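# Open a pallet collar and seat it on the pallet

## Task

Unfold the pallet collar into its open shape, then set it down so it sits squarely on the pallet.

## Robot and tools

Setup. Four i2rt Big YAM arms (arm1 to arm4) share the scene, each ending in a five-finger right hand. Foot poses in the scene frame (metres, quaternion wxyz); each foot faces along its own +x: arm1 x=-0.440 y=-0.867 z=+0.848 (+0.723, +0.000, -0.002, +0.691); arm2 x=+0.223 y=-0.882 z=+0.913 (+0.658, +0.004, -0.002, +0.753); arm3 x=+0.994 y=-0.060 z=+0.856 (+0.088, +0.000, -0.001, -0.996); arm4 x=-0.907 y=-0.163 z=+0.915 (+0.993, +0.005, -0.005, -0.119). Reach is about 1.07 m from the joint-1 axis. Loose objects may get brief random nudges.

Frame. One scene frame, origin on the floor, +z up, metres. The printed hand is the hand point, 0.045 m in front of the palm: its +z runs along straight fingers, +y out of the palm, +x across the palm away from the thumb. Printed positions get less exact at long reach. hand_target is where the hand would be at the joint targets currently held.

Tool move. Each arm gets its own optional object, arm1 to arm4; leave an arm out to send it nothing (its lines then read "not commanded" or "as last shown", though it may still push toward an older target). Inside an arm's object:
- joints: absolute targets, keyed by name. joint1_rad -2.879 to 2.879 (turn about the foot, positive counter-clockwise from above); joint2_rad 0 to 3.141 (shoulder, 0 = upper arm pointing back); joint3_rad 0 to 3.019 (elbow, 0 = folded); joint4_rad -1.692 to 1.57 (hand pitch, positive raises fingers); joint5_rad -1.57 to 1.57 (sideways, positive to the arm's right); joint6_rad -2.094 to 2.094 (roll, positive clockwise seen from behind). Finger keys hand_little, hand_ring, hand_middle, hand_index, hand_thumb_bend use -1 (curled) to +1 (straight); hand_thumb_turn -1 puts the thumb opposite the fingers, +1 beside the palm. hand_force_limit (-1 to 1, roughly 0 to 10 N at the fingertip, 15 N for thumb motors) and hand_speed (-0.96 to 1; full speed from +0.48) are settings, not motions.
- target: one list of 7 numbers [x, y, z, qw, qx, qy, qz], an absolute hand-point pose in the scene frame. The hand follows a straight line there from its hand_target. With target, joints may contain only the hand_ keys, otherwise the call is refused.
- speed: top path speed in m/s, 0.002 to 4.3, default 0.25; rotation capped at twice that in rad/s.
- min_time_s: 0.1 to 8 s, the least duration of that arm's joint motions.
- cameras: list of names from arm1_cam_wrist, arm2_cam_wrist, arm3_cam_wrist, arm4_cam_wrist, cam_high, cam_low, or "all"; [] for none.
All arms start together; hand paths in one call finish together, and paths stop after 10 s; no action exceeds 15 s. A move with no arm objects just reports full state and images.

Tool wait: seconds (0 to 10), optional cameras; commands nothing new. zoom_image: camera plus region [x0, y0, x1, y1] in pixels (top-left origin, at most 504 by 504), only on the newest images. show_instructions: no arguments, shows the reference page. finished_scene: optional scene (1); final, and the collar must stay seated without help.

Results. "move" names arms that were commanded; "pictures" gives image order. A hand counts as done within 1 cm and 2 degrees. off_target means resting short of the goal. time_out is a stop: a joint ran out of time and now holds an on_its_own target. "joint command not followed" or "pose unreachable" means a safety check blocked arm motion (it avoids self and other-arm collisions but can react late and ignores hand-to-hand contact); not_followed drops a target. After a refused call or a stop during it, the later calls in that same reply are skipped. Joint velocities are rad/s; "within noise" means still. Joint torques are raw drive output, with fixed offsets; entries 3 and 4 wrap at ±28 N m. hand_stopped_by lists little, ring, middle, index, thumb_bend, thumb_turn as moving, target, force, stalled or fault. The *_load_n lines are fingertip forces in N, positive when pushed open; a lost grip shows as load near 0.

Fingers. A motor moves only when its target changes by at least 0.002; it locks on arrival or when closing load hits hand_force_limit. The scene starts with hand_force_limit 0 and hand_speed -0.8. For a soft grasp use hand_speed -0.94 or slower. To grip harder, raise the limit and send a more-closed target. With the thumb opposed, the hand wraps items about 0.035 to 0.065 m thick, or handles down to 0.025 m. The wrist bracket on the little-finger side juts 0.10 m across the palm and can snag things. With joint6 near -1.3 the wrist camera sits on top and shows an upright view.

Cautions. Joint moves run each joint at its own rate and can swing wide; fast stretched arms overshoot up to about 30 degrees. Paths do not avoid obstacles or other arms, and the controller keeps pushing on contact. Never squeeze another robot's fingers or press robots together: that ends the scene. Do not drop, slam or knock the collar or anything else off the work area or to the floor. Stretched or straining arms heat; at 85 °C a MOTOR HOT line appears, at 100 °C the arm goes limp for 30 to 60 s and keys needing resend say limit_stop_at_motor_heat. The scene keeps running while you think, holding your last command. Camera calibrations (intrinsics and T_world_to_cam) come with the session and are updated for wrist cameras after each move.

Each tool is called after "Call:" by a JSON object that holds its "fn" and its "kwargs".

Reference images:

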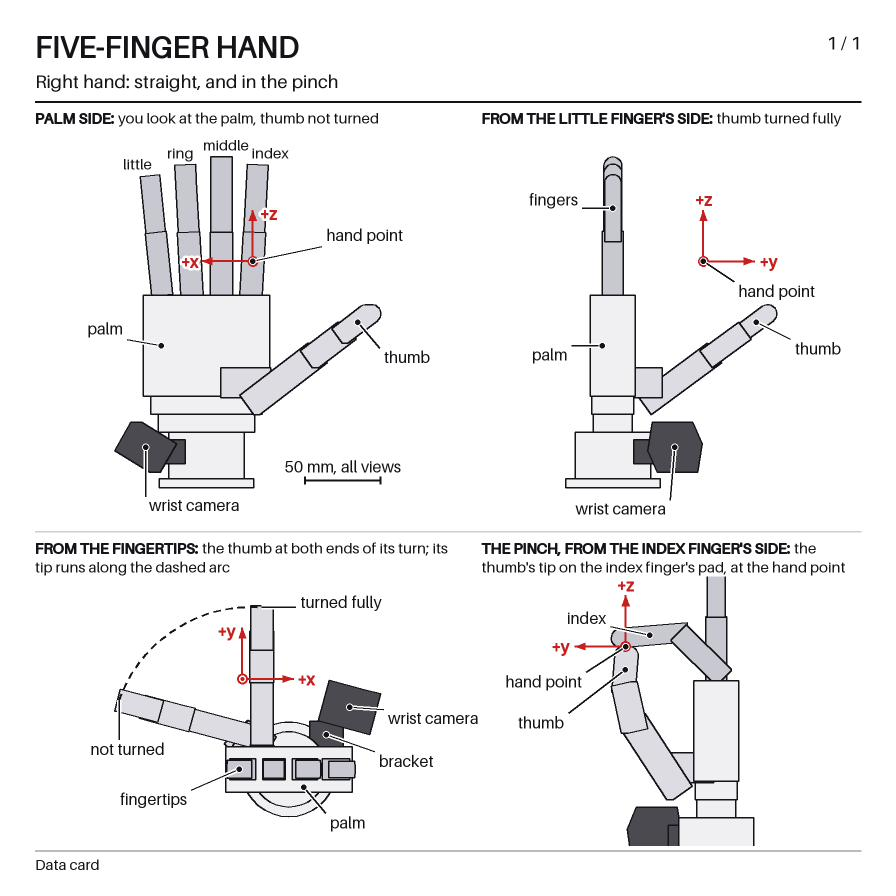

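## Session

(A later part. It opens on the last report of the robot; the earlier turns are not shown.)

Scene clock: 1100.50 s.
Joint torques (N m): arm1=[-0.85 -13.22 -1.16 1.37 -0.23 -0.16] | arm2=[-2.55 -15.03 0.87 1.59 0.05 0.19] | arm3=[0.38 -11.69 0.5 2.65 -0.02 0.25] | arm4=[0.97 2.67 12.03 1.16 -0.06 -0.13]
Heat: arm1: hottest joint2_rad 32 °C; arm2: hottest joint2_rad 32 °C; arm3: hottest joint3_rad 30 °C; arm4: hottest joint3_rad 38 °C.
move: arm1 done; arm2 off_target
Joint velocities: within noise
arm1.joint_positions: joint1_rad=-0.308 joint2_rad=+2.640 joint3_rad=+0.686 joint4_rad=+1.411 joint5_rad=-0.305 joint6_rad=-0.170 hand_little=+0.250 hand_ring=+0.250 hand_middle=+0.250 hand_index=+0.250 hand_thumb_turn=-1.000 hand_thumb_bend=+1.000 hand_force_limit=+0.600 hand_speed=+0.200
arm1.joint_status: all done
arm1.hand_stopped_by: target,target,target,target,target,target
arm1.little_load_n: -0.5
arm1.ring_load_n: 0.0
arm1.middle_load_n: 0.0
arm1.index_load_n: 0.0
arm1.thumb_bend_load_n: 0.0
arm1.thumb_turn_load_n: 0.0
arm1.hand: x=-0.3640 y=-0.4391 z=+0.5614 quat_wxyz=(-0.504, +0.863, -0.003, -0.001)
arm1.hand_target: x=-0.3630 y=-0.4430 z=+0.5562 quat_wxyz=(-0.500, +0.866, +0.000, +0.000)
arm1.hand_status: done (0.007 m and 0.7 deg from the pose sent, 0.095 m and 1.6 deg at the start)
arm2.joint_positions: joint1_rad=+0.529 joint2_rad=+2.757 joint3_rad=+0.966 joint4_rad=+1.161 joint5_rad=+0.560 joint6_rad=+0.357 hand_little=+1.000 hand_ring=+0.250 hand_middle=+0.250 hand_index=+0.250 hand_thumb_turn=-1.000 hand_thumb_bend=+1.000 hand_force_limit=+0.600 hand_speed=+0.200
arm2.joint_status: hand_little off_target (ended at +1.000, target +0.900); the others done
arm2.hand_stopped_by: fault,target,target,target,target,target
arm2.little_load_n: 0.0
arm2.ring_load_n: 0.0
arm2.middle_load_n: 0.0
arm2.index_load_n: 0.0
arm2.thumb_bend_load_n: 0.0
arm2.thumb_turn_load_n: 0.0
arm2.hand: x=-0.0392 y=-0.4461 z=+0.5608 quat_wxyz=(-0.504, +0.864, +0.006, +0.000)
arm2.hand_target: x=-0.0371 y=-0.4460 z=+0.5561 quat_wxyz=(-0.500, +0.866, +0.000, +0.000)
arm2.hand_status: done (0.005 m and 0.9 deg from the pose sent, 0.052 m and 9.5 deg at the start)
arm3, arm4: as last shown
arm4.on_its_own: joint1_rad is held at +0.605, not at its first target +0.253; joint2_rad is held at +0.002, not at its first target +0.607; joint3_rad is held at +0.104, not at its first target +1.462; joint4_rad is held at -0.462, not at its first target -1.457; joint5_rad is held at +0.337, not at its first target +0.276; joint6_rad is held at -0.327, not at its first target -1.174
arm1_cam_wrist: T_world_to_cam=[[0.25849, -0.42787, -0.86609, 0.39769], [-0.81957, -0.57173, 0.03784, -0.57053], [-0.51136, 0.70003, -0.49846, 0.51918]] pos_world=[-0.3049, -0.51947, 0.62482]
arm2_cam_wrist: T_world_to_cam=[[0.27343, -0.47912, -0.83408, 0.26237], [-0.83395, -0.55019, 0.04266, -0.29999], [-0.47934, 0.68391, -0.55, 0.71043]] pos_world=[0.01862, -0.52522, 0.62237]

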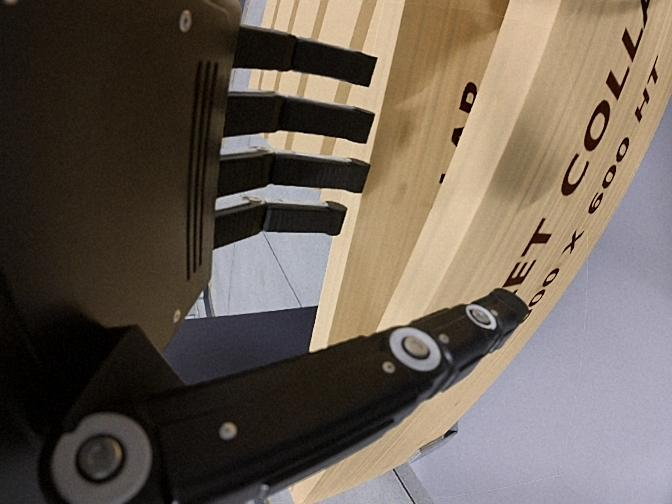

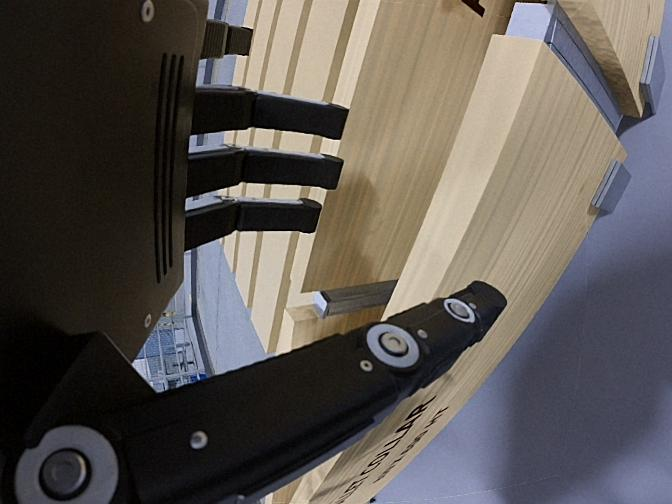

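Call:
{"fn": "move", "kwargs": {"arm2": {"target": [-0.037, -0.450, 0.520, 0.5, -0.866, 0, 0], "speed": 0.08}, "arm1": {"target": [-0.363, -0.446, 0.520, 0.5, -0.866, 0, 0], "speed": 0.08}, "cameras": ["arm1_cam_wrist", "arm2_cam_wrist"]}}

Call:
{"fn": "zoom_image", "kwargs": {"camera": "arm1_cam_wrist", "region": [200, 50, 502, 352]}}

Call:
{"fn": "zoom_image", "kwargs": {"camera": "arm2_cam_wrist", "region": [180, 50, 482, 352]}}

Scene clock: 1109.43 s.
Joint torques (N m): arm1=[-1.03 -13.98 -1.42 2.09 -0.23 -0.19] | arm2=[-1.96 -15.33 0.66 2.37 0.25 0.2] | arm3=[-0.03 -12.04 0.34 2.69 0.01 0.14] | arm4=[0.73 2.78 12 1.17 -0.06 -0.11]
Heat: arm1: hottest joint2_rad 32 °C; arm2: hottest joint2_rad 32 °C; arm3: hottest joint3_rad 30 °C; arm4: hottest joint3_rad 38 °C.
move: arm1 done; arm2 done
Joint velocities: within noise
arm1.joint_positions: joint1_rad=-0.308 joint2_rad=+2.756 joint3_rad=+0.760 joint4_rad=+1.429 joint5_rad=-0.307 joint6_rad=-0.173 hand_little=+0.250 hand_ring=+0.250 hand_middle=+0.250 hand_index=+0.250 hand_thumb_turn=-1.000 hand_thumb_bend=+1.000 hand_force_limit=+0.600 hand_speed=+0.200
arm1.joint_status: not commanded
arm1.hand_stopped_by: target,target,target,target,target,target
arm1.little_load_n: 0.0
arm1.ring_load_n: 0.0
arm1.middle_load_n: 0.0
arm1.index_load_n: 0.0
arm1.thumb_bend_load_n: 0.0
arm1.thumb_turn_load_n: 0.0
arm1.hand: x=-0.3668 y=-0.4463 z=+0.5202 quat_wxyz=(-0.495, +0.869, -0.004, -0.005)
arm1.hand_target: x=-0.3630 y=-0.4460 z=+0.5200 quat_wxyz=(-0.500, +0.866, +0.000, +0.000)
arm1.hand_status: done (0.004 m and 1.0 deg from the pose sent, 0.042 m and 0.7 deg at the start)
arm2.joint_positions: joint1_rad=+0.529 joint2_rad=+2.862 joint3_rad=+1.042 joint4_rad=+1.161 joint5_rad=+0.560 joint6_rad=+0.362 hand_little=+1.000 hand_ring=+0.250 hand_middle=+0.250 hand_index=+0.250 hand_thumb_turn=-1.000 hand_thumb_bend=+1.000 hand_force_limit=+0.600 hand_speed=+0.200
arm2.joint_status: not commanded
arm2.hand_stopped_by: fault,target,target,target,target,target
arm2.little_load_n: 0.0
arm2.ring_load_n: 0.0
arm2.middle_load_n: 0.0
arm2.index_load_n: 0.0
arm2.thumb_bend_load_n: 0.0
arm2.thumb_turn_load_n: 0.0
arm2.hand: x=-0.0335 y=-0.4536 z=+0.5186 quat_wxyz=(-0.494, +0.869, +0.008, +0.007)
arm2.hand_target: x=-0.0371 y=-0.4501 z=+0.5201 quat_wxyz=(-0.500, +0.866, +0.000, +0.000)
arm2.hand_status: done (0.005 m and 1.4 deg from the pose sent, 0.041 m and 0.9 deg at the start)
arm3, arm4: as last shown
arm4.on_its_own: joint1_rad is held at +0.605, not at its first target +0.253; joint2_rad is held at +0.002, not at its first target +0.607; joint3_rad is held at +0.104, not at its first target +1.462; joint4_rad is held at -0.462, not at its first target -1.457; joint5_rad is held at +0.337, not at its first target +0.276; joint6_rad is held at -0.327, not at its first target -1.174
arm1_cam_wrist: T_world_to_cam=[[0.25368, -0.44642, -0.85811, 0.34543], [-0.81736, -0.57334, 0.05664, -0.58506], [-0.51727, 0.68702, -0.51033, 0.50042]] pos_world=[-0.30698, -0.52503, 0.58494]
arm2_cam_wrist: T_world_to_cam=[[0.28319, -0.49845, -0.81936, 0.2059], [-0.83593, -0.54708, 0.0439, -0.29681], [-0.47014, 0.6725, -0.57159, 0.70134]] pos_world=[0.0233, -0.5314, 0.58262]

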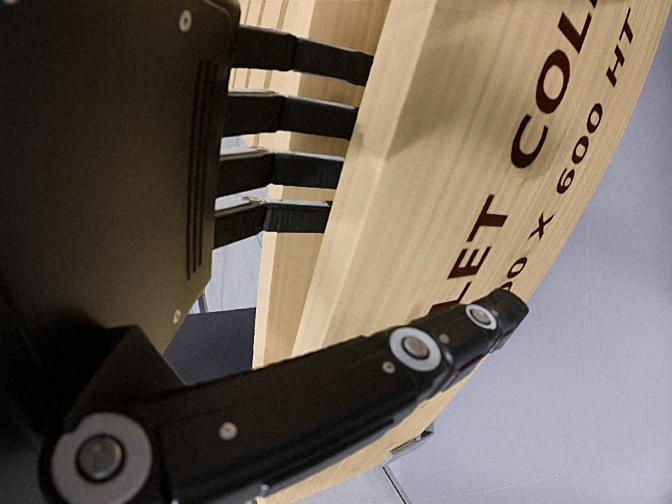

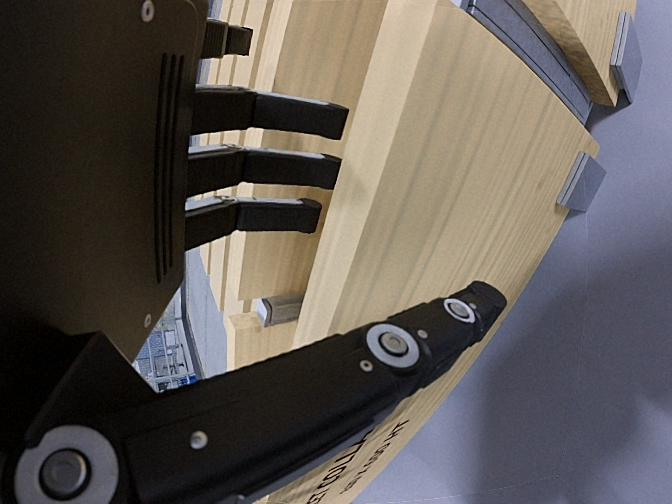

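Scaled by 1.669 from the camera's image (finer frame: 960x720).

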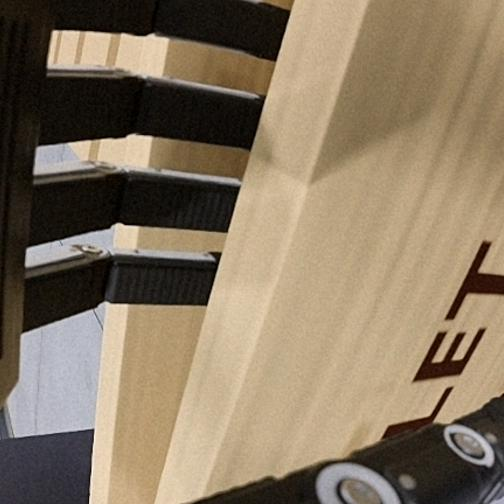

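Scaled by 1.669 from the camera's image (finer frame: 960x720).

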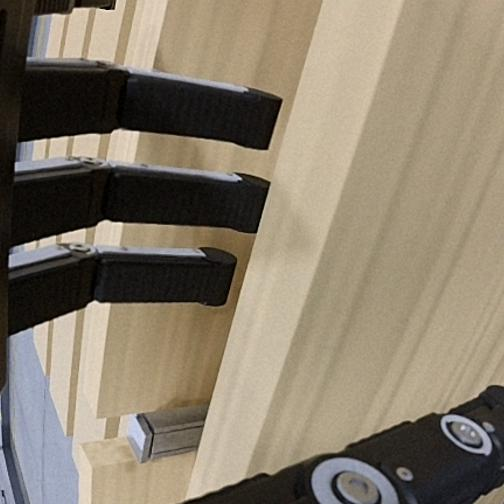

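Call:
{"fn": "move", "kwargs": {"arm2": {"target": [-0.034, -0.449, 0.491, 0.5, -0.866, 0, 0], "speed": 0.08}, "arm1": {"target": [-0.360, -0.4465, 0.491, 0.5, -0.866, 0, 0], "speed": 0.08}, "cameras": ["arm1_cam_wrist", "arm2_cam_wrist"]}}

Scene clock: 1114.00 s.
Joint torques (N m): arm1=[-0.85 -13.86 -1.72 2.11 -0.23 -0.2] | arm2=[-2.26 -13.86 0.84 2.14 -0.21 0.11] | arm3=[-0.56 -11.28 0.55 2.62 0.03 0.22] | arm4=[0.79 2.61 12.01 1.17 -0.07 -0.12]
Heat: arm1: hottest joint2_rad 32 °C; arm2: hottest joint2_rad 32 °C; arm3: hottest joint3_rad 30 °C; arm4: hottest joint3_rad 38 °C.
move: arm1 done; arm2 done
Joint velocities: within noise
arm1.joint_positions: joint1_rad=-0.317 joint2_rad=+2.837 joint3_rad=+0.829 joint4_rad=+1.440 joint5_rad=-0.316 joint6_rad=-0.178 hand_little=+0.250 hand_ring=+0.250 hand_middle=+0.250 hand_index=+0.250 hand_thumb_turn=-1.000 hand_thumb_bend=+1.000 hand_force_limit=+0.600 hand_speed=+0.200
arm1.joint_status: not commanded
arm1.hand_stopped_by: target,target,target,target,target,target
arm1.little_load_n: 0.0
arm1.ring_load_n: 0.0
arm1.middle_load_n: 0.0
arm1.index_load_n: 0.0
arm1.thumb_bend_load_n: 0.0
arm1.thumb_turn_load_n: 0.0
arm1.hand: x=-0.3639 y=-0.4463 z=+0.4913 quat_wxyz=(-0.495, +0.869, -0.004, -0.005)
arm1.hand_target: x=-0.3601 y=-0.4465 z=+0.4910 quat_wxyz=(-0.500, +0.866, +0.000, +0.000)
arm1.hand_status: done (0.004 m and 1.0 deg from the pose sent, 0.030 m and 1.0 deg at the start)
arm2.joint_positions: joint1_rad=+0.526 joint2_rad=+2.922 joint3_rad=+1.109 joint4_rad=+1.180 joint5_rad=+0.566 joint6_rad=+0.362 hand_little=+1.000 hand_ring=+0.250 hand_middle=+0.250 hand_index=+0.250 hand_thumb_turn=-1.000 hand_thumb_bend=+1.000 hand_force_limit=+0.600 hand_speed=+0.200
arm2.joint_status: not commanded
arm2.hand_stopped_by: fault,target,target,target,target,target
arm2.little_load_n: 0.5
arm2.ring_load_n: 0.0
arm2.middle_load_n: 0.0
arm2.index_load_n: 0.0
arm2.thumb_bend_load_n: 0.0
arm2.thumb_turn_load_n: 0.0
arm2.hand: x=-0.0368 y=-0.4451 z=+0.4998 quat_wxyz=(-0.504, +0.864, +0.002, +0.003)
arm2.hand_target: x=-0.0340 y=-0.4491 z=+0.4912 quat_wxyz=(-0.500, +0.866, +0.000, +0.000)
arm2.hand_status: done (0.010 m and 0.6 deg from the pose sent, 0.028 m and 1.4 deg at the start)
arm3, arm4: as last shown
arm3.thumb_turn_load_n: -0.5
arm4.little_load_n: -0.5
arm4.on_its_own: joint1_rad is held at +0.605, not at its first target +0.253; joint2_rad is held at +0.002, not at its first target +0.607; joint3_rad is held at +0.104, not at its first target +1.462; joint4_rad is held at -0.462, not at its first target -1.457; joint5_rad is held at +0.337, not at its first target +0.276; joint6_rad is held at -0.327, not at its first target -1.174
arm1_cam_wrist: T_world_to_cam=[[0.25357, -0.44583, -0.85845, 0.32036], [-0.81706, -0.57376, 0.05663, -0.58118], [-0.51779, 0.68705, -0.50976, 0.48672]] pos_world=[-0.30408, -0.52503, 0.55604]
arm2_cam_wrist: T_world_to_cam=[[0.26891, -0.48241, -0.83365, 0.20943], [-0.8395, -0.54168, 0.04266, -0.29122], [-0.47215, 0.68838, -0.55064, 0.67986]] pos_world=[0.0202, -0.52472, 0.56137]

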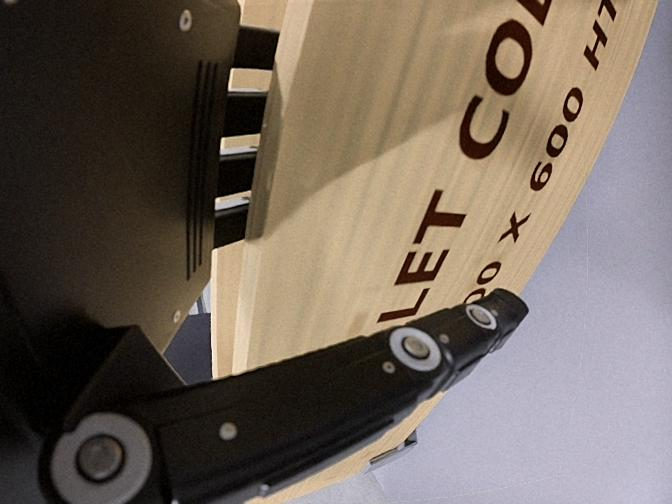

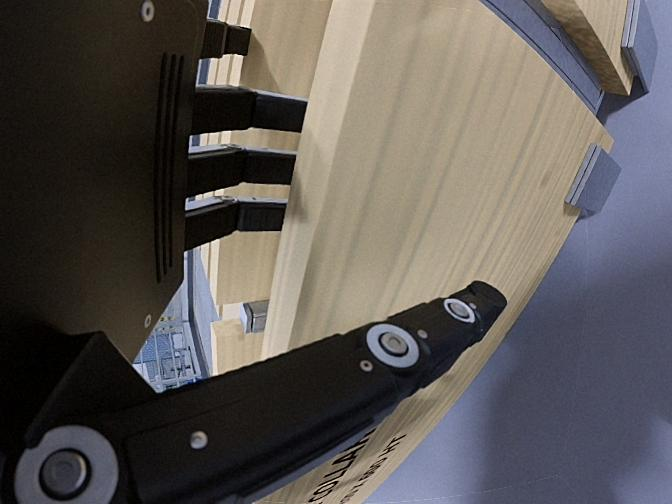

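Call:
{"fn": "move", "kwargs": {"arm2": {"joints": {"hand_ring": -0.8, "hand_middle": -0.8, "hand_index": -0.8, "hand_thumb_bend": -0.2, "hand_speed": -0.9, "hand_force_limit": 0.2}}, "arm1": {"joints": {"hand_little": -0.8, "hand_ring": -0.8, "hand_middle": -0.8, "hand_index": -0.8, "hand_thumb_bend": -0.2, "hand_speed": -0.9, "hand_force_limit": 0.2}}, "cameras": ["arm1_cam_wrist", "arm2_cam_wrist"]}}

Scene clock: 1125.73 s.
Joint torques (N m): arm1=[-1.14 -14.1 -2.88 1.8 -0.1 -0.17] | arm2=[-2.26 -13.8 0.8 1.96 -0.19 0.12] | arm3=[0.03 -12.16 0.43 2.69 0.02 0.16] | arm4=[0.79 2.49 11.99 1.22 -0.09 -0.11]
Heat: arm1: hottest joint2_rad 32 °C; arm2: hottest joint2_rad 31 °C; arm3: hottest joint3_rad 30 °C; arm4: hottest joint3_rad 38 °C.
move: arm1 off_target; arm2 off_target
Joint velocities: within noise
arm1.joint_positions: joint1_rad=-0.317 joint2_rad=+2.837 joint3_rad=+0.847 joint4_rad=+1.446 joint5_rad=-0.319 joint6_rad=-0.180 hand_little=-0.456 hand_ring=-0.353 hand_middle=-0.204 hand_index=-0.353 hand_thumb_turn=-1.000 hand_thumb_bend=+0.660 hand_force_limit=+0.200 hand_speed=-0.900
arm1.joint_status: hand_little off_target (ended at -0.456, target -0.800); hand_ring off_target (ended at -0.353, target -0.800); hand_middle off_target (ended at -0.204, target -0.800); hand_index off_target (ended at -0.353, target -0.800); hand_thumb_bend off_target (ended at +0.660, target -0.200); the others done
arm1.hand_stopped_by: force,force,force,force,force,target
arm1.little_load_n: 6.5
arm1.ring_load_n: 5.5
arm1.middle_load_n: 0.0
arm1.index_load_n: 5.5
arm1.thumb_bend_load_n: 9.0
arm1.thumb_turn_load_n: 0.0
arm1.hand: x=-0.3605 y=-0.4363 z=+0.4929 quat_wxyz=(-0.505, +0.863, +0.000, -0.002)
arm1.hand_target: x=-0.3601 y=-0.4465 z=+0.4910 quat_wxyz=(-0.500, +0.866, +0.000, +0.000)
arm1.hand_status: not commanded
arm2.joint_positions: joint1_rad=+0.527 joint2_rad=+2.923 joint3_rad=+1.109 joint4_rad=+1.183 joint5_rad=+0.565 joint6_rad=+0.362 hand_little=+1.000 hand_ring=-0.344 hand_middle=-0.305 hand_index=-0.371 hand_thumb_turn=-1.000 hand_thumb_bend=+0.702 hand_force_limit=+0.200 hand_speed=-0.900
arm2.joint_status: hand_ring off_target (ended at -0.344, target -0.800); hand_middle off_target (ended at -0.305, target -0.800); hand_index off_target (ended at -0.371, target -0.800); hand_thumb_bend off_target (ended at +0.702, target -0.200); the others done
arm2.hand_stopped_by: fault,force,force,force,force,target
arm2.little_load_n: 0.5
arm2.ring_load_n: 4.0
arm2.middle_load_n: 5.5
arm2.index_load_n: 6.5
arm2.thumb_bend_load_n: 9.5
arm2.thumb_turn_load_n: 0.0
arm2.hand: x=-0.0373 y=-0.4451 z=+0.5000 quat_wxyz=(-0.504, +0.863, +0.002, +0.002)
arm2.hand_target: x=-0.0340 y=-0.4490 z=+0.4913 quat_wxyz=(-0.500, +0.866, +0.000, +0.000)
arm2.hand_status: not commanded
arm3, arm4: as last shown
arm3.thumb_turn_load_n: 0.0
arm4.little_load_n: 0.0
arm4.on_its_own: joint1_rad is held at +0.605, not at its first target +0.253; joint2_rad is held at +0.002, not at its first target +0.607; joint3_rad is held at +0.104, not at its first target +1.462; joint4_rad is held at -0.462, not at its first target -1.457; joint5_rad is held at +0.337, not at its first target +0.276; joint6_rad is held at -0.327, not at its first target -1.174
arm1_cam_wrist: T_world_to_cam=[[0.26333, -0.42494, -0.86608, 0.34169], [-0.81519, -0.57808, 0.03578, -0.56371], [-0.51587, 0.6966, -0.49863, 0.48175]] pos_world=[-0.30099, -0.51626, 0.55632]
arm2_cam_wrist: T_world_to_cam=[[0.2681, -0.48073, -0.83488, 0.21104], [-0.83885, -0.54265, 0.04309, -0.29229], [-0.47376, 0.68879, -0.54875, 0.67897]] pos_world=[0.01991, -0.52482, 0.56137]

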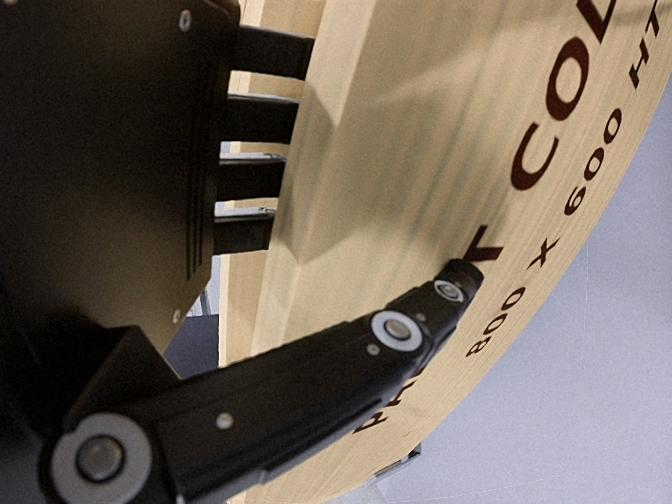

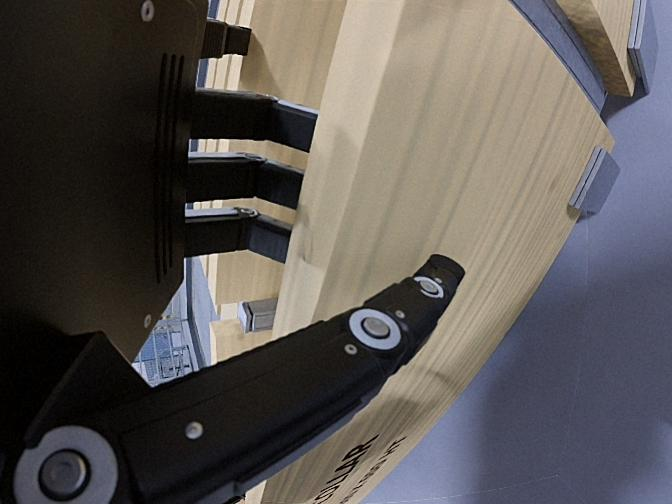

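Call:
{"fn": "move", "kwargs": {"arm2": {"joints": {"hand_ring": -0.9, "hand_middle": -0.9, "hand_index": -0.9, "hand_thumb_bend": -0.4, "hand_speed": -0.9, "hand_force_limit": 1.0}}, "arm1": {"joints": {"hand_little": -0.9, "hand_ring": -0.9, "hand_middle": -0.9, "hand_index": -0.9, "hand_thumb_bend": -0.4, "hand_speed": -0.9, "hand_force_limit": 1.0}}}}

Call:
{"fn": "move", "kwargs": {"arm2": {"target": [-0.034, -0.449, 0.505, 0.5, -0.866, 0, 0], "speed": 0.04}, "arm1": {"target": [-0.360, -0.4465, 0.504, 0.5, -0.866, 0, 0], "speed": 0.04}, "cameras": ["arm1_cam_wrist", "arm2_cam_wrist"]}}

Scene clock: 1131.50 s.
Joint torques (N m): arm1=[-0.91 -13.8 -2.86 1.81 -0.05 -0.11] | arm2=[-2.61 -13.8 0.8 2.02 -0.22 0.12] | arm3=[0.26 -11.46 0.62 2.47 0.02 0.22] | arm4=[0.79 2.67 12.05 1.17 -0.09 -0.12]
Heat: arm1: hottest joint2_rad 32 °C; arm2: hottest joint2_rad 31 °C; arm3: hottest joint3_rad 30 °C; arm4: hottest joint3_rad 38 °C.
move: arm1 off_target; arm2 off_target
Joint velocities: within noise
arm1.joint_positions: joint1_rad=-0.317 joint2_rad=+2.837 joint3_rad=+0.847 joint4_rad=+1.446 joint5_rad=-0.320 joint6_rad=-0.185 hand_little=-0.509 hand_ring=-0.387 hand_middle=-0.340 hand_index=-0.387 hand_thumb_turn=-1.000 hand_thumb_bend=+0.649 hand_force_limit=+1.000 hand_speed=-0.900
arm1.joint_status: hand_little off_target (ended at -0.509, target -0.900); hand_ring off_target (ended at -0.387, target -0.900); hand_middle off_target (ended at -0.340, target -0.900); hand_index off_target (ended at -0.387, target -0.900); hand_thumb_bend off_target (ended at +0.649, target -0.400); the others done
arm1.hand_stopped_by: force,force,force,force,force,target
arm1.little_load_n: 9.0
arm1.ring_load_n: 7.0
arm1.middle_load_n: 11.5
arm1.index_load_n: 8.0
arm1.thumb_bend_load_n: 16.5
arm1.thumb_turn_load_n: 0.5
arm1.hand: x=-0.3606 y=-0.4364 z=+0.4929 quat_wxyz=(-0.505, +0.863, +0.003, -0.002)
arm1.hand_target: x=-0.3601 y=-0.4465 z=+0.4910 quat_wxyz=(-0.500, +0.866, +0.000, +0.000)
arm1.hand_status: not commanded
arm2.joint_positions: joint1_rad=+0.527 joint2_rad=+2.923 joint3_rad=+1.108 joint4_rad=+1.183 joint5_rad=+0.565 joint6_rad=+0.362 hand_little=+1.000 hand_ring=-0.378 hand_middle=-0.329 hand_index=-0.395 hand_thumb_turn=-1.000 hand_thumb_bend=+0.701 hand_force_limit=+1.000 hand_speed=-0.900
arm2.joint_status: hand_ring off_target (ended at -0.378, target -0.900); hand_middle off_target (ended at -0.329, target -0.900); hand_index off_target (ended at -0.395, target -0.900); hand_thumb_bend off_target (ended at +0.701, target -0.400); the others done
arm2.hand_stopped_by: fault,force,force,force,force,target
arm2.little_load_n: 0.5
arm2.ring_load_n: 9.0
arm2.middle_load_n: 8.5
arm2.index_load_n: 7.5
arm2.thumb_bend_load_n: 16.0
arm2.thumb_turn_load_n: 0.0
arm2.hand: x=-0.0372 y=-0.4459 z=+0.4997 quat_wxyz=(-0.504, +0.864, +0.002, +0.002)
arm2.hand_target: x=-0.0339 y=-0.4491 z=+0.4912 quat_wxyz=(-0.500, +0.866, +0.000, +0.000)
arm2.hand_status: not commanded
arm3, arm4: as last shown
arm4.on_its_own: joint1_rad is held at +0.605, not at its first target +0.253; joint2_rad is held at +0.002, not at its first target +0.607; joint3_rad is held at +0.104, not at its first target +1.462; joint4_rad is held at -0.462, not at its first target -1.457; joint5_rad is held at +0.337, not at its first target +0.276; joint6_rad is held at -0.327, not at its first target -1.174
pictures: none

Scene clock: 1132.47 s.
Joint torques (N m): arm1=[-1.2 -17.08 -4.67 1.76 -0.03 -0.06] | arm2=[-2.55 -16.79 -0.47 1.87 0.01 0.13] | arm3=[-0.26 -11.34 0.59 2.54 -0.01 0.16] | arm4=[1.08 2.78 11.99 1.16 -0.06 -0.12]
Heat: arm1: hottest joint2_rad 32 °C; arm2: hottest joint2_rad 31 °C; arm3: hottest joint3_rad 30 °C; arm4: hottest joint3_rad 38 °C.
move: arm1 off_target; arm2 done
Joint velocities: within noise
arm1.joint_positions: joint1_rad=-0.317 joint2_rad=+2.835 joint3_rad=+0.838 joint4_rad=+1.446 joint5_rad=-0.320 joint6_rad=-0.189 hand_little=-0.509 hand_ring=-0.387 hand_middle=-0.340 hand_index=-0.387 hand_thumb_turn=-1.000 hand_thumb_bend=+0.649 hand_force_limit=+1.000 hand_speed=-0.900
arm1.joint_status: not commanded
arm1.hand_stopped_by: force,force,force,force,force,target
arm1.little_load_n: 5.5
arm1.ring_load_n: 4.5
arm1.middle_load_n: 10.0
arm1.index_load_n: 5.5
arm1.thumb_bend_load_n: 17.5
arm1.thumb_turn_load_n: 0.5
arm1.hand: x=-0.3617 y=-0.4401 z=+0.4933 quat_wxyz=(-0.502, +0.865, +0.004, -0.002)
arm1.hand_target: x=-0.3602 y=-0.4463 z=+0.5036 quat_wxyz=(-0.500, +0.866, +0.000, +0.000)
arm1.hand_status: off_target (0.013 m and 0.6 deg from the pose sent, 0.015 m and 0.8 deg at the start)
arm2.joint_positions: joint1_rad=+0.530 joint2_rad=+2.920 joint3_rad=+1.089 joint4_rad=+1.185 joint5_rad=+0.560 joint6_rad=+0.362 hand_little=+1.000 hand_ring=-0.378 hand_middle=-0.329 hand_index=-0.395 hand_thumb_turn=-1.000 hand_thumb_bend=+0.701 hand_force_limit=+1.000 hand_speed=-0.900
arm2.joint_status: not commanded
arm2.hand_stopped_by: fault,force,force,force,force,target
arm2.little_load_n: 0.5
arm2.ring_load_n: 4.5
arm2.middle_load_n: 6.5
arm2.index_load_n: 5.5
arm2.thumb_bend_load_n: 16.0
arm2.thumb_turn_load_n: 1.0
arm2.hand: x=-0.0342 y=-0.4537 z=+0.4995 quat_wxyz=(-0.499, +0.867, +0.007, +0.003)
arm2.hand_target: x=-0.0340 y=-0.4491 z=+0.5049 quat_wxyz=(-0.500, +0.866, +0.000, +0.000)
arm2.hand_status: done (0.007 m and 0.9 deg from the pose sent, 0.007 m and 0.7 deg at the start)
arm3.joint_positions: joint1_rad=-0.339 joint2_rad=+2.074 joint3_rad=+0.321 joint4_rad=+1.544 joint5_rad=-0.189 joint6_rad=-0.058 hand_little=+1.000 hand_ring=+1.000 hand_middle=+1.000 hand_index=+1.000 hand_thumb_turn=+1.000 hand_thumb_bend=+1.000 hand_force_limit=+0.000 hand_speed=-0.800
arm3.joint_status: not commanded
arm3.hand_stopped_by: target,target,target,target,target,target
arm3.little_load_n: 0.0
arm3.ring_load_n: 0.0
arm3.middle_load_n: 0.0
arm3.index_load_n: 0.0
arm3.thumb_bend_load_n: 0.0
arm3.thumb_turn_load_n: 0.0
arm3.hand: x=+0.5539 y=-0.0517 z=+0.7953 quat_wxyz=(+0.443, -0.535, -0.561, +0.450)
arm3.hand_target: x=+0.5496 y=-0.0499 z=+0.8006 quat_wxyz=(+0.448, -0.535, -0.552, +0.456)
arm3.hand_status: not commanded
arm4.joint_positions: joint1_rad=+0.615 joint2_rad=+0.002 joint3_rad=+0.072 joint4_rad=-0.446 joint5_rad=+0.340 joint6_rad=-0.320 hand_little=+1.000 hand_ring=+1.000 hand_middle=+1.000 hand_index=+1.000 hand_thumb_turn=+1.000 hand_thumb_bend=+1.000 hand_force_limit=+0.000 hand_speed=-0.800
arm4.joint_status: not commanded
arm4.hand_stopped_by: target,target,target,target,target,target
arm4.little_load_n: 0.0
arm4.ring_load_n: 0.0
arm4.middle_load_n: 0.0
arm4.index_load_n: 0.0
arm4.thumb_bend_load_n: 0.0
arm4.thumb_turn_load_n: 0.0
arm4.on_its_own: joint1_rad is held at +0.605, not at its first target +0.253; joint2_rad is held at +0.002, not at its first target +0.607; joint3_rad is held at +0.104, not at its first target +1.462; joint4_rad is held at -0.462, not at its first target -1.457; joint5_rad is held at +0.337, not at its first target +0.276; joint6_rad is held at -0.327, not at its first target -1.174
arm4.hand: x=-0.6625 y=-0.1265 z=+0.9856 quat_wxyz=(-0.312, +0.694, -0.432, +0.484)
arm4.hand_target: x=-0.6610 y=-0.1284 z=+1.0015 quat_wxyz=(-0.314, +0.689, -0.432, +0.490)
arm4.hand_status: not commanded
arm1_cam_wrist: T_world_to_cam=[[0.26983, -0.42904, -0.86204, 0.3392], [-0.81201, -0.58255, 0.03576, -0.5677], [-0.51752, 0.69034, -0.50557, 0.48406]] pos_world=[-0.30199, -0.51934, 0.55743]
arm2_cam_wrist: T_world_to_cam=[[0.27776, -0.48952, -0.82657, 0.19785], [-0.8348, -0.54876, 0.04446, -0.29762], [-0.47535, 0.67767, -0.56108, 0.68712]] pos_world=[0.02321, -0.53211, 0.5623]

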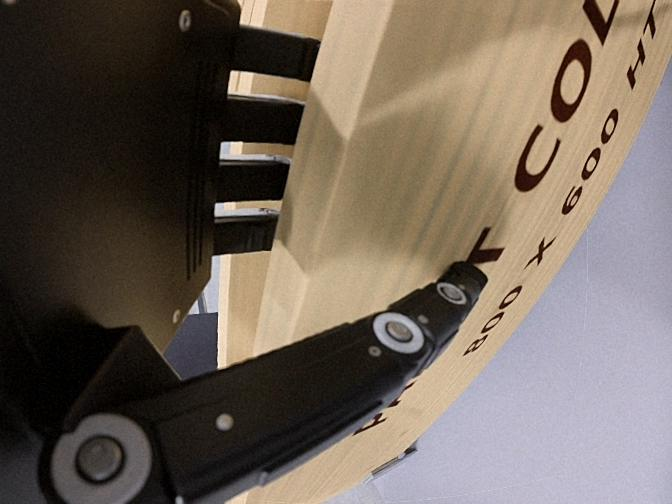

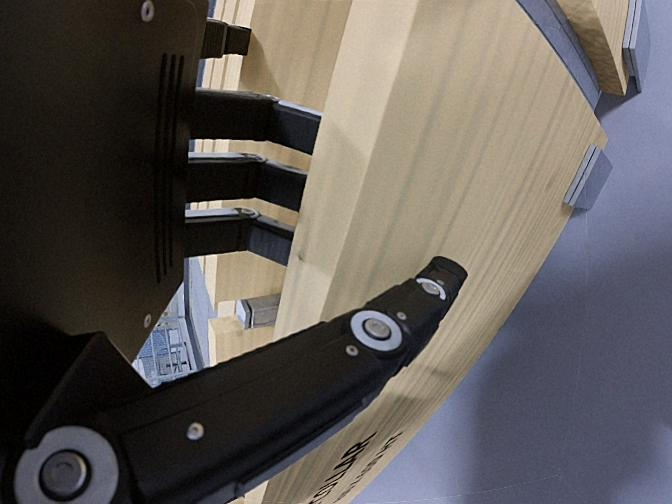

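Call:
{"fn": "move", "kwargs": {"arm2": {"target": [-0.034, -0.446, 0.523, 0.5, -0.866, 0, 0], "speed": 0.04}, "arm1": {"target": [-0.360, -0.4435, 0.522, 0.5, -0.866, 0, 0], "speed": 0.04}}}

Call:
{"fn": "move", "kwargs": {"arm2": {"target": [-0.034, -0.444, 0.540, 0.5, -0.866, 0, 0], "speed": 0.04}, "arm1": {"target": [-0.360, -0.4415, 0.539, 0.5, -0.866, 0, 0], "speed": 0.04}, "cameras": ["arm1_cam_wrist", "arm2_cam_wrist", "cam_low"]}}

Scene clock: 1137.67 s.
Joint torques (N m): arm1=[-0.62 -19.49 -5.71 2.06 -0.3 0.15] | arm2=[-3.25 -19.19 -1.21 2.19 0.76 0] | arm3=[0.26 -11.93 0.32 2.55 0.03 0.16] | arm4=[0.62 2.73 12.12 1.18 -0.06 -0.12]
Heat: arm1: hottest joint2_rad 32 °C; arm2: hottest joint2_rad 31 °C; arm3: hottest joint3_rad 30 °C; arm4: hottest joint3_rad 38 °C.
move: arm1 off_target; arm2 off_target
Joint velocities: within noise
arm1.joint_positions: joint1_rad=-0.317 joint2_rad=+2.817 joint3_rad=+0.816 joint4_rad=+1.416 joint5_rad=-0.310 joint6_rad=-0.205 hand_little=-0.509 hand_ring=-0.388 hand_middle=-0.340 hand_index=-0.387 hand_thumb_turn=-1.000 hand_thumb_bend=+0.649 hand_force_limit=+1.000 hand_speed=-0.900
arm1.joint_status: not commanded
arm1.hand_stopped_by: force,force,force,force,force,target
arm1.little_load_n: 3.0
arm1.ring_load_n: 3.5
arm1.middle_load_n: 9.0
arm1.index_load_n: 4.0
arm1.thumb_bend_load_n: 16.5
arm1.thumb_turn_load_n: 1.0
arm1.hand: x=-0.3618 y=-0.4483 z=+0.4941 quat_wxyz=(-0.488, +0.873, +0.005, +0.001)
arm1.hand_target: x=-0.3602 y=-0.4434 z=+0.5200 quat_wxyz=(-0.500, +0.866, +0.000, +0.000)
arm1.hand_status: off_target (0.028 m and 1.7 deg from the pose sent, 0.029 m and 0.6 deg at the start)
arm2.joint_positions: joint1_rad=+0.530 joint2_rad=+2.905 joint3_rad=+1.062 joint4_rad=+1.167 joint5_rad=+0.537 joint6_rad=+0.370 hand_little=+1.000 hand_ring=-0.379 hand_middle=-0.329 hand_index=-0.395 hand_thumb_turn=-1.000 hand_thumb_bend=+0.702 hand_force_limit=+1.000 hand_speed=-0.900
arm2.joint_status: not commanded
arm2.hand_stopped_by: fault,force,force,force,force,target
arm2.little_load_n: 0.0
arm2.ring_load_n: 0.0
arm2.middle_load_n: 3.5
arm2.index_load_n: 4.5
arm2.thumb_bend_load_n: 15.5
arm2.thumb_turn_load_n: 3.5
arm2.hand: x=-0.0325 y=-0.4636 z=+0.5006 quat_wxyz=(-0.485, +0.874, +0.013, -0.001)
arm2.hand_target: x=-0.0339 y=-0.4461 z=+0.5220 quat_wxyz=(-0.500, +0.866, +0.000, +0.000)
arm2.hand_status: off_target (0.028 m and 2.5 deg from the pose sent, 0.025 m and 0.9 deg at the start)
arm3, arm4: as last shown
arm4.on_its_own: joint1_rad is held at +0.605, not at its first target +0.253; joint2_rad is held at +0.002, not at its first target +0.607; joint3_rad is held at +0.104, not at its first target +1.462; joint4_rad is held at -0.462, not at its first target -1.457; joint5_rad is held at +0.337, not at its first target +0.276; joint6_rad is held at -0.327, not at its first target -1.174
pictures: none

Scene clock: 1138.70 s.
Joint torques (N m): arm1=[0.15 -21.19 -5.14 2.66 -0.65 0.33] | arm2=[-3.84 -21.13 -1.63 2.77 1.19 -0.09] | arm3=[0.26 -12.04 0.51 2.66 0.01 0.11] | arm4=[0.79 2.49 12.03 1.09 -0.06 -0.13]
Heat: arm1: hottest joint2_rad 32 °C; arm2: hottest joint2_rad 31 °C; arm3: hottest joint3_rad 30 °C; arm4: hottest joint3_rad 38 °C.
move: arm1 off_target; arm2 off_target
Joint velocities: within noise
arm1.joint_positions: joint1_rad=-0.322 joint2_rad=+2.787 joint3_rad=+0.777 joint4_rad=+1.389 joint5_rad=-0.301 joint6_rad=-0.220 hand_little=-0.509 hand_ring=-0.388 hand_middle=-0.340 hand_index=-0.387 hand_thumb_turn=-1.000 hand_thumb_bend=+0.649 hand_force_limit=+1.000 hand_speed=-0.900
arm1.joint_status: not commanded
arm1.hand_stopped_by: force,force,force,force,force,target
arm1.little_load_n: 2.5
arm1.ring_load_n: 3.5
arm1.middle_load_n: 10.0
arm1.index_load_n: 3.5
arm1.thumb_bend_load_n: 16.0
arm1.thumb_turn_load_n: 0.0
arm1.hand: x=-0.3612 y=-0.4602 z=+0.5000 quat_wxyz=(-0.472, +0.881, +0.004, +0.005)
arm1.hand_target: x=-0.3603 y=-0.4421 z=+0.5358 quat_wxyz=(-0.500, +0.866, +0.001, +0.000)
arm1.hand_status: off_target (0.043 m and 3.7 deg from the pose sent, 0.045 m and 1.7 deg at the start)
arm2.joint_positions: joint1_rad=+0.535 joint2_rad=+2.886 joint3_rad=+1.031 joint4_rad=+1.144 joint5_rad=+0.524 joint6_rad=+0.376 hand_little=+1.000 hand_ring=-0.379 hand_middle=-0.329 hand_index=-0.395 hand_thumb_turn=-1.000 hand_thumb_bend=+0.702 hand_force_limit=+1.000 hand_speed=-0.900
arm2.joint_status: not commanded
arm2.hand_stopped_by: fault,force,force,force,force,target
arm2.little_load_n: 0.0
arm2.ring_load_n: 0.0
arm2.middle_load_n: 5.0
arm2.index_load_n: 7.0
arm2.thumb_bend_load_n: 13.5
arm2.thumb_turn_load_n: 4.5
arm2.hand: x=-0.0295 y=-0.4754 z=+0.5025 quat_wxyz=(-0.470, +0.882, +0.021, +0.001)
arm2.hand_target: x=-0.0337 y=-0.4446 z=+0.5378 quat_wxyz=(-0.500, +0.866, +0.000, +0.000)
arm2.hand_status: off_target (0.049 m and 4.6 deg from the pose sent, 0.044 m and 2.5 deg at the start)
arm3, arm4: as last shown
arm4.index_load_n: -0.5
arm4.on_its_own: joint1_rad is held at +0.605, not at its first target +0.253; joint2_rad is held at +0.002, not at its first target +0.607; joint3_rad is held at +0.104, not at its first target +1.462; joint4_rad is held at -0.462, not at its first target -1.457; joint5_rad is held at +0.337, not at its first target +0.276; joint6_rad is held at -0.327, not at its first target -1.174
arm1_cam_wrist: T_world_to_cam=[[0.27654, -0.48841, -0.82764, 0.29419], [-0.81612, -0.57409, 0.0661, -0.59187], [-0.50742, 0.65717, -0.55736, 0.51589]] pos_world=[-0.30262, -0.53513, 0.57014]
arm2_cam_wrist: T_world_to_cam=[[0.29917, -0.53458, -0.7904, 0.14943], [-0.82106, -0.56625, 0.0722, -0.32767], [-0.48617, 0.62736, -0.60832, 0.70528]] pos_world=[0.02914, -0.54813, 0.57081]

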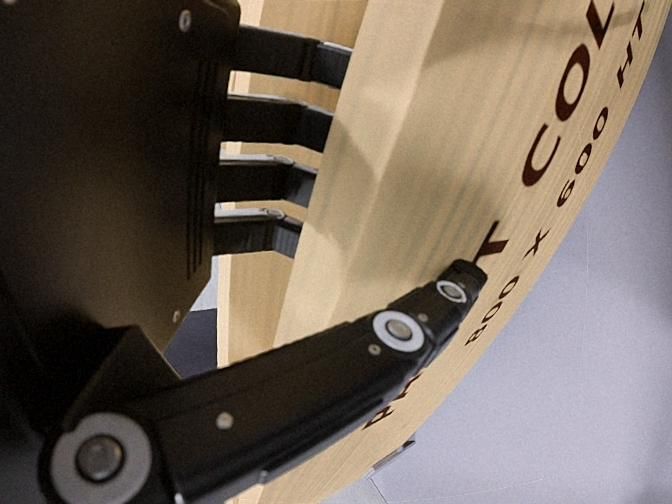

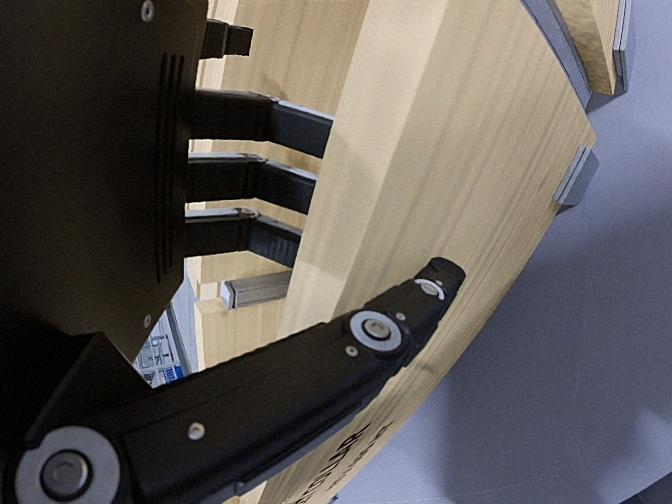

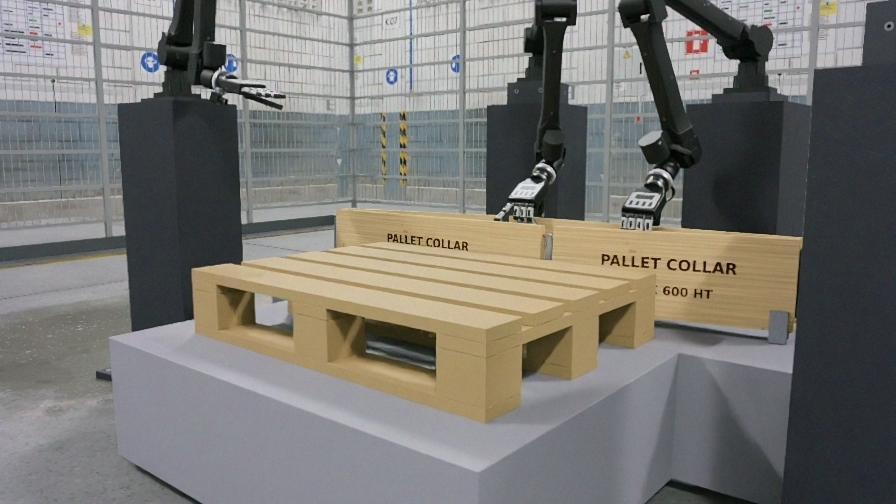

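Call:
{"fn": "move", "kwargs": {"arm2": {"target": [-0.034, -0.446, 0.560, 0.485, -0.8746, 0, 0], "speed": 0.04}, "arm1": {"target": [-0.360, -0.4435, 0.557, 0.485, -0.8746, 0, 0], "speed": 0.04}, "cameras": ["arm1_cam_wrist", "arm2_cam_wrist", "cam_high"]}}

Scene clock: 1214.30 s.
Joint torques (N m): arm1=[0.09 -21.77 -4.41 2.59 -0.34 0.23] | arm2=[-3.55 -21.25 -1.01 2.67 0.76 0.07] | arm3=[0.44 -12.04 0.31 2.56 0.05 0.13] | arm4=[0.73 2.73 11.96 1.14 -0.05 -0.14]
Heat: arm1: hottest joint2_rad 34 °C; arm2: hottest joint2_rad 32 °C; arm3: hottest joint3_rad 30 °C; arm4: hottest joint3_rad 38 °C.
move: arm1 off_target; arm2 off_target
Joint velocities: within noise
arm1.joint_positions: joint1_rad=-0.322 joint2_rad=+2.704 joint3_rad=+0.725 joint4_rad=+1.318 joint5_rad=-0.299 joint6_rad=-0.220 hand_little=-0.510 hand_ring=-0.388 hand_middle=-0.340 hand_index=-0.387 hand_thumb_turn=-1.000 hand_thumb_bend=+0.649 hand_force_limit=+1.000 hand_speed=-0.900
arm1.joint_status: not commanded
arm1.hand_stopped_by: force,force,force,force,force,target
arm1.little_load_n: 0.5
arm1.ring_load_n: 3.0
arm1.middle_load_n: 11.0
arm1.index_load_n: 3.5
arm1.thumb_bend_load_n: 14.5
arm1.thumb_turn_load_n: 1.0
arm1.hand: x=-0.3627 y=-0.4646 z=+0.5196 quat_wxyz=(-0.455, +0.890, +0.001, -0.001)
arm1.hand_target: x=-0.3604 y=-0.4442 z=+0.5542 quat_wxyz=(-0.485, +0.875, +0.000, -0.001)
arm1.hand_status: off_target (0.043 m and 3.8 deg from the pose sent, 0.059 m and 1.8 deg at the start)
arm2.joint_positions: joint1_rad=+0.528 joint2_rad=+2.811 joint3_rad=+0.972 joint4_rad=+1.084 joint5_rad=+0.518 joint6_rad=+0.376 hand_little=+1.000 hand_ring=-0.379 hand_middle=-0.329 hand_index=-0.395 hand_thumb_turn=-1.000 hand_thumb_bend=+0.701 hand_force_limit=+1.000 hand_speed=-0.900
arm2.joint_status: not commanded
arm2.hand_stopped_by: fault,force,force,force,force,target
arm2.little_load_n: 0.0
arm2.ring_load_n: 0.0
arm2.middle_load_n: 5.5
arm2.index_load_n: 5.5
arm2.thumb_bend_load_n: 11.5
arm2.thumb_turn_load_n: 3.0
arm2.hand: x=-0.0234 y=-0.4799 z=+0.5215 quat_wxyz=(-0.453, +0.891, +0.025, +0.012)
arm2.hand_target: x=-0.0333 y=-0.4467 z=+0.5582 quat_wxyz=(-0.485, +0.875, +0.000, +0.000)
arm2.hand_status: off_target (0.052 m and 5.2 deg from the pose sent, 0.065 m and 3.1 deg at the start)
arm3, arm4: as last shown
arm3.little_load_n: -0.5
arm3.thumb_turn_load_n: -0.5
arm4.index_load_n: 0.0
arm4.on_its_own: joint1_rad is held at +0.605, not at its first target +0.253; joint2_rad is held at +0.002, not at its first target +0.607; joint3_rad is held at +0.104, not at its first target +1.462; joint4_rad is held at -0.462, not at its first target -1.457; joint5_rad is held at +0.337, not at its first target +0.276; joint6_rad is held at -0.327, not at its first target -1.174
arm1_cam_wrist: T_world_to_cam=[[0.26499, -0.51979, -0.81216, 0.28184], [-0.81551, -0.57024, 0.09888, -0.61197], [-0.51452, 0.63612, -0.575, 0.52584]] pos_world=[-0.3032, -0.53696, 0.59176]
arm2_cam_wrist: T_world_to_cam=[[0.3164, -0.56449, -0.7624, 0.13163], [-0.82441, -0.56122, 0.0734, -0.32482], [-0.4693, 0.6053, -0.64293, 0.73054]] pos_world=[0.03341, -0.55019, 0.59388]

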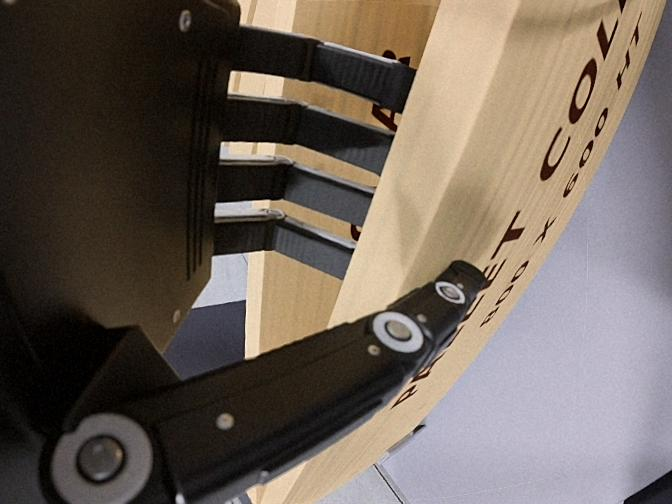

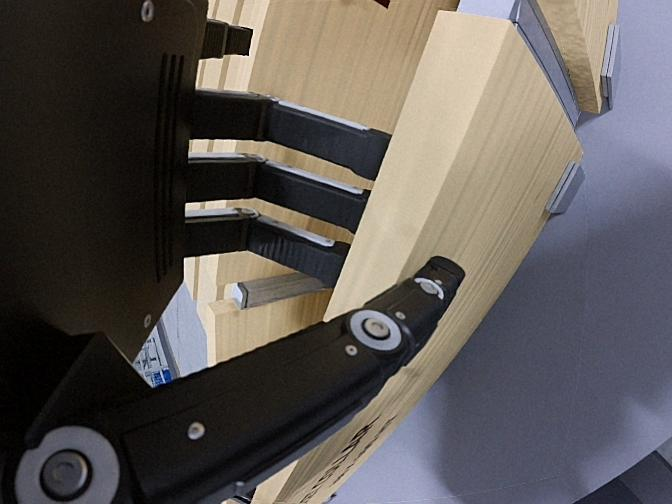

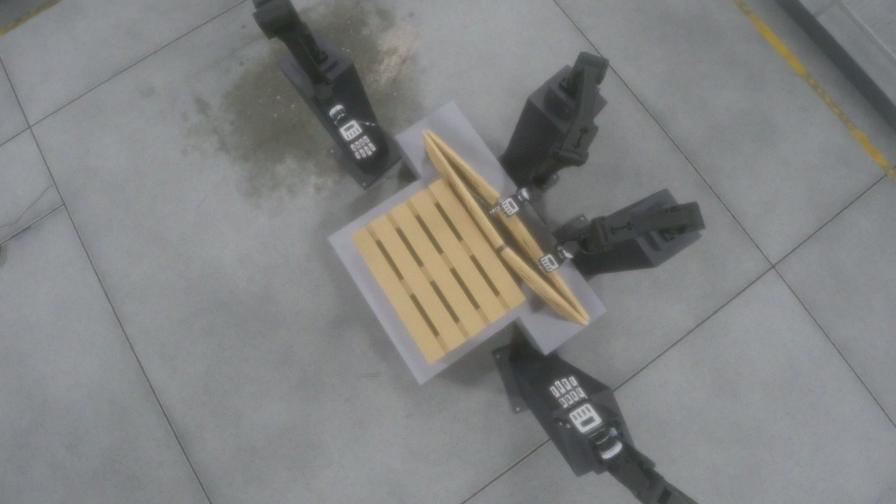

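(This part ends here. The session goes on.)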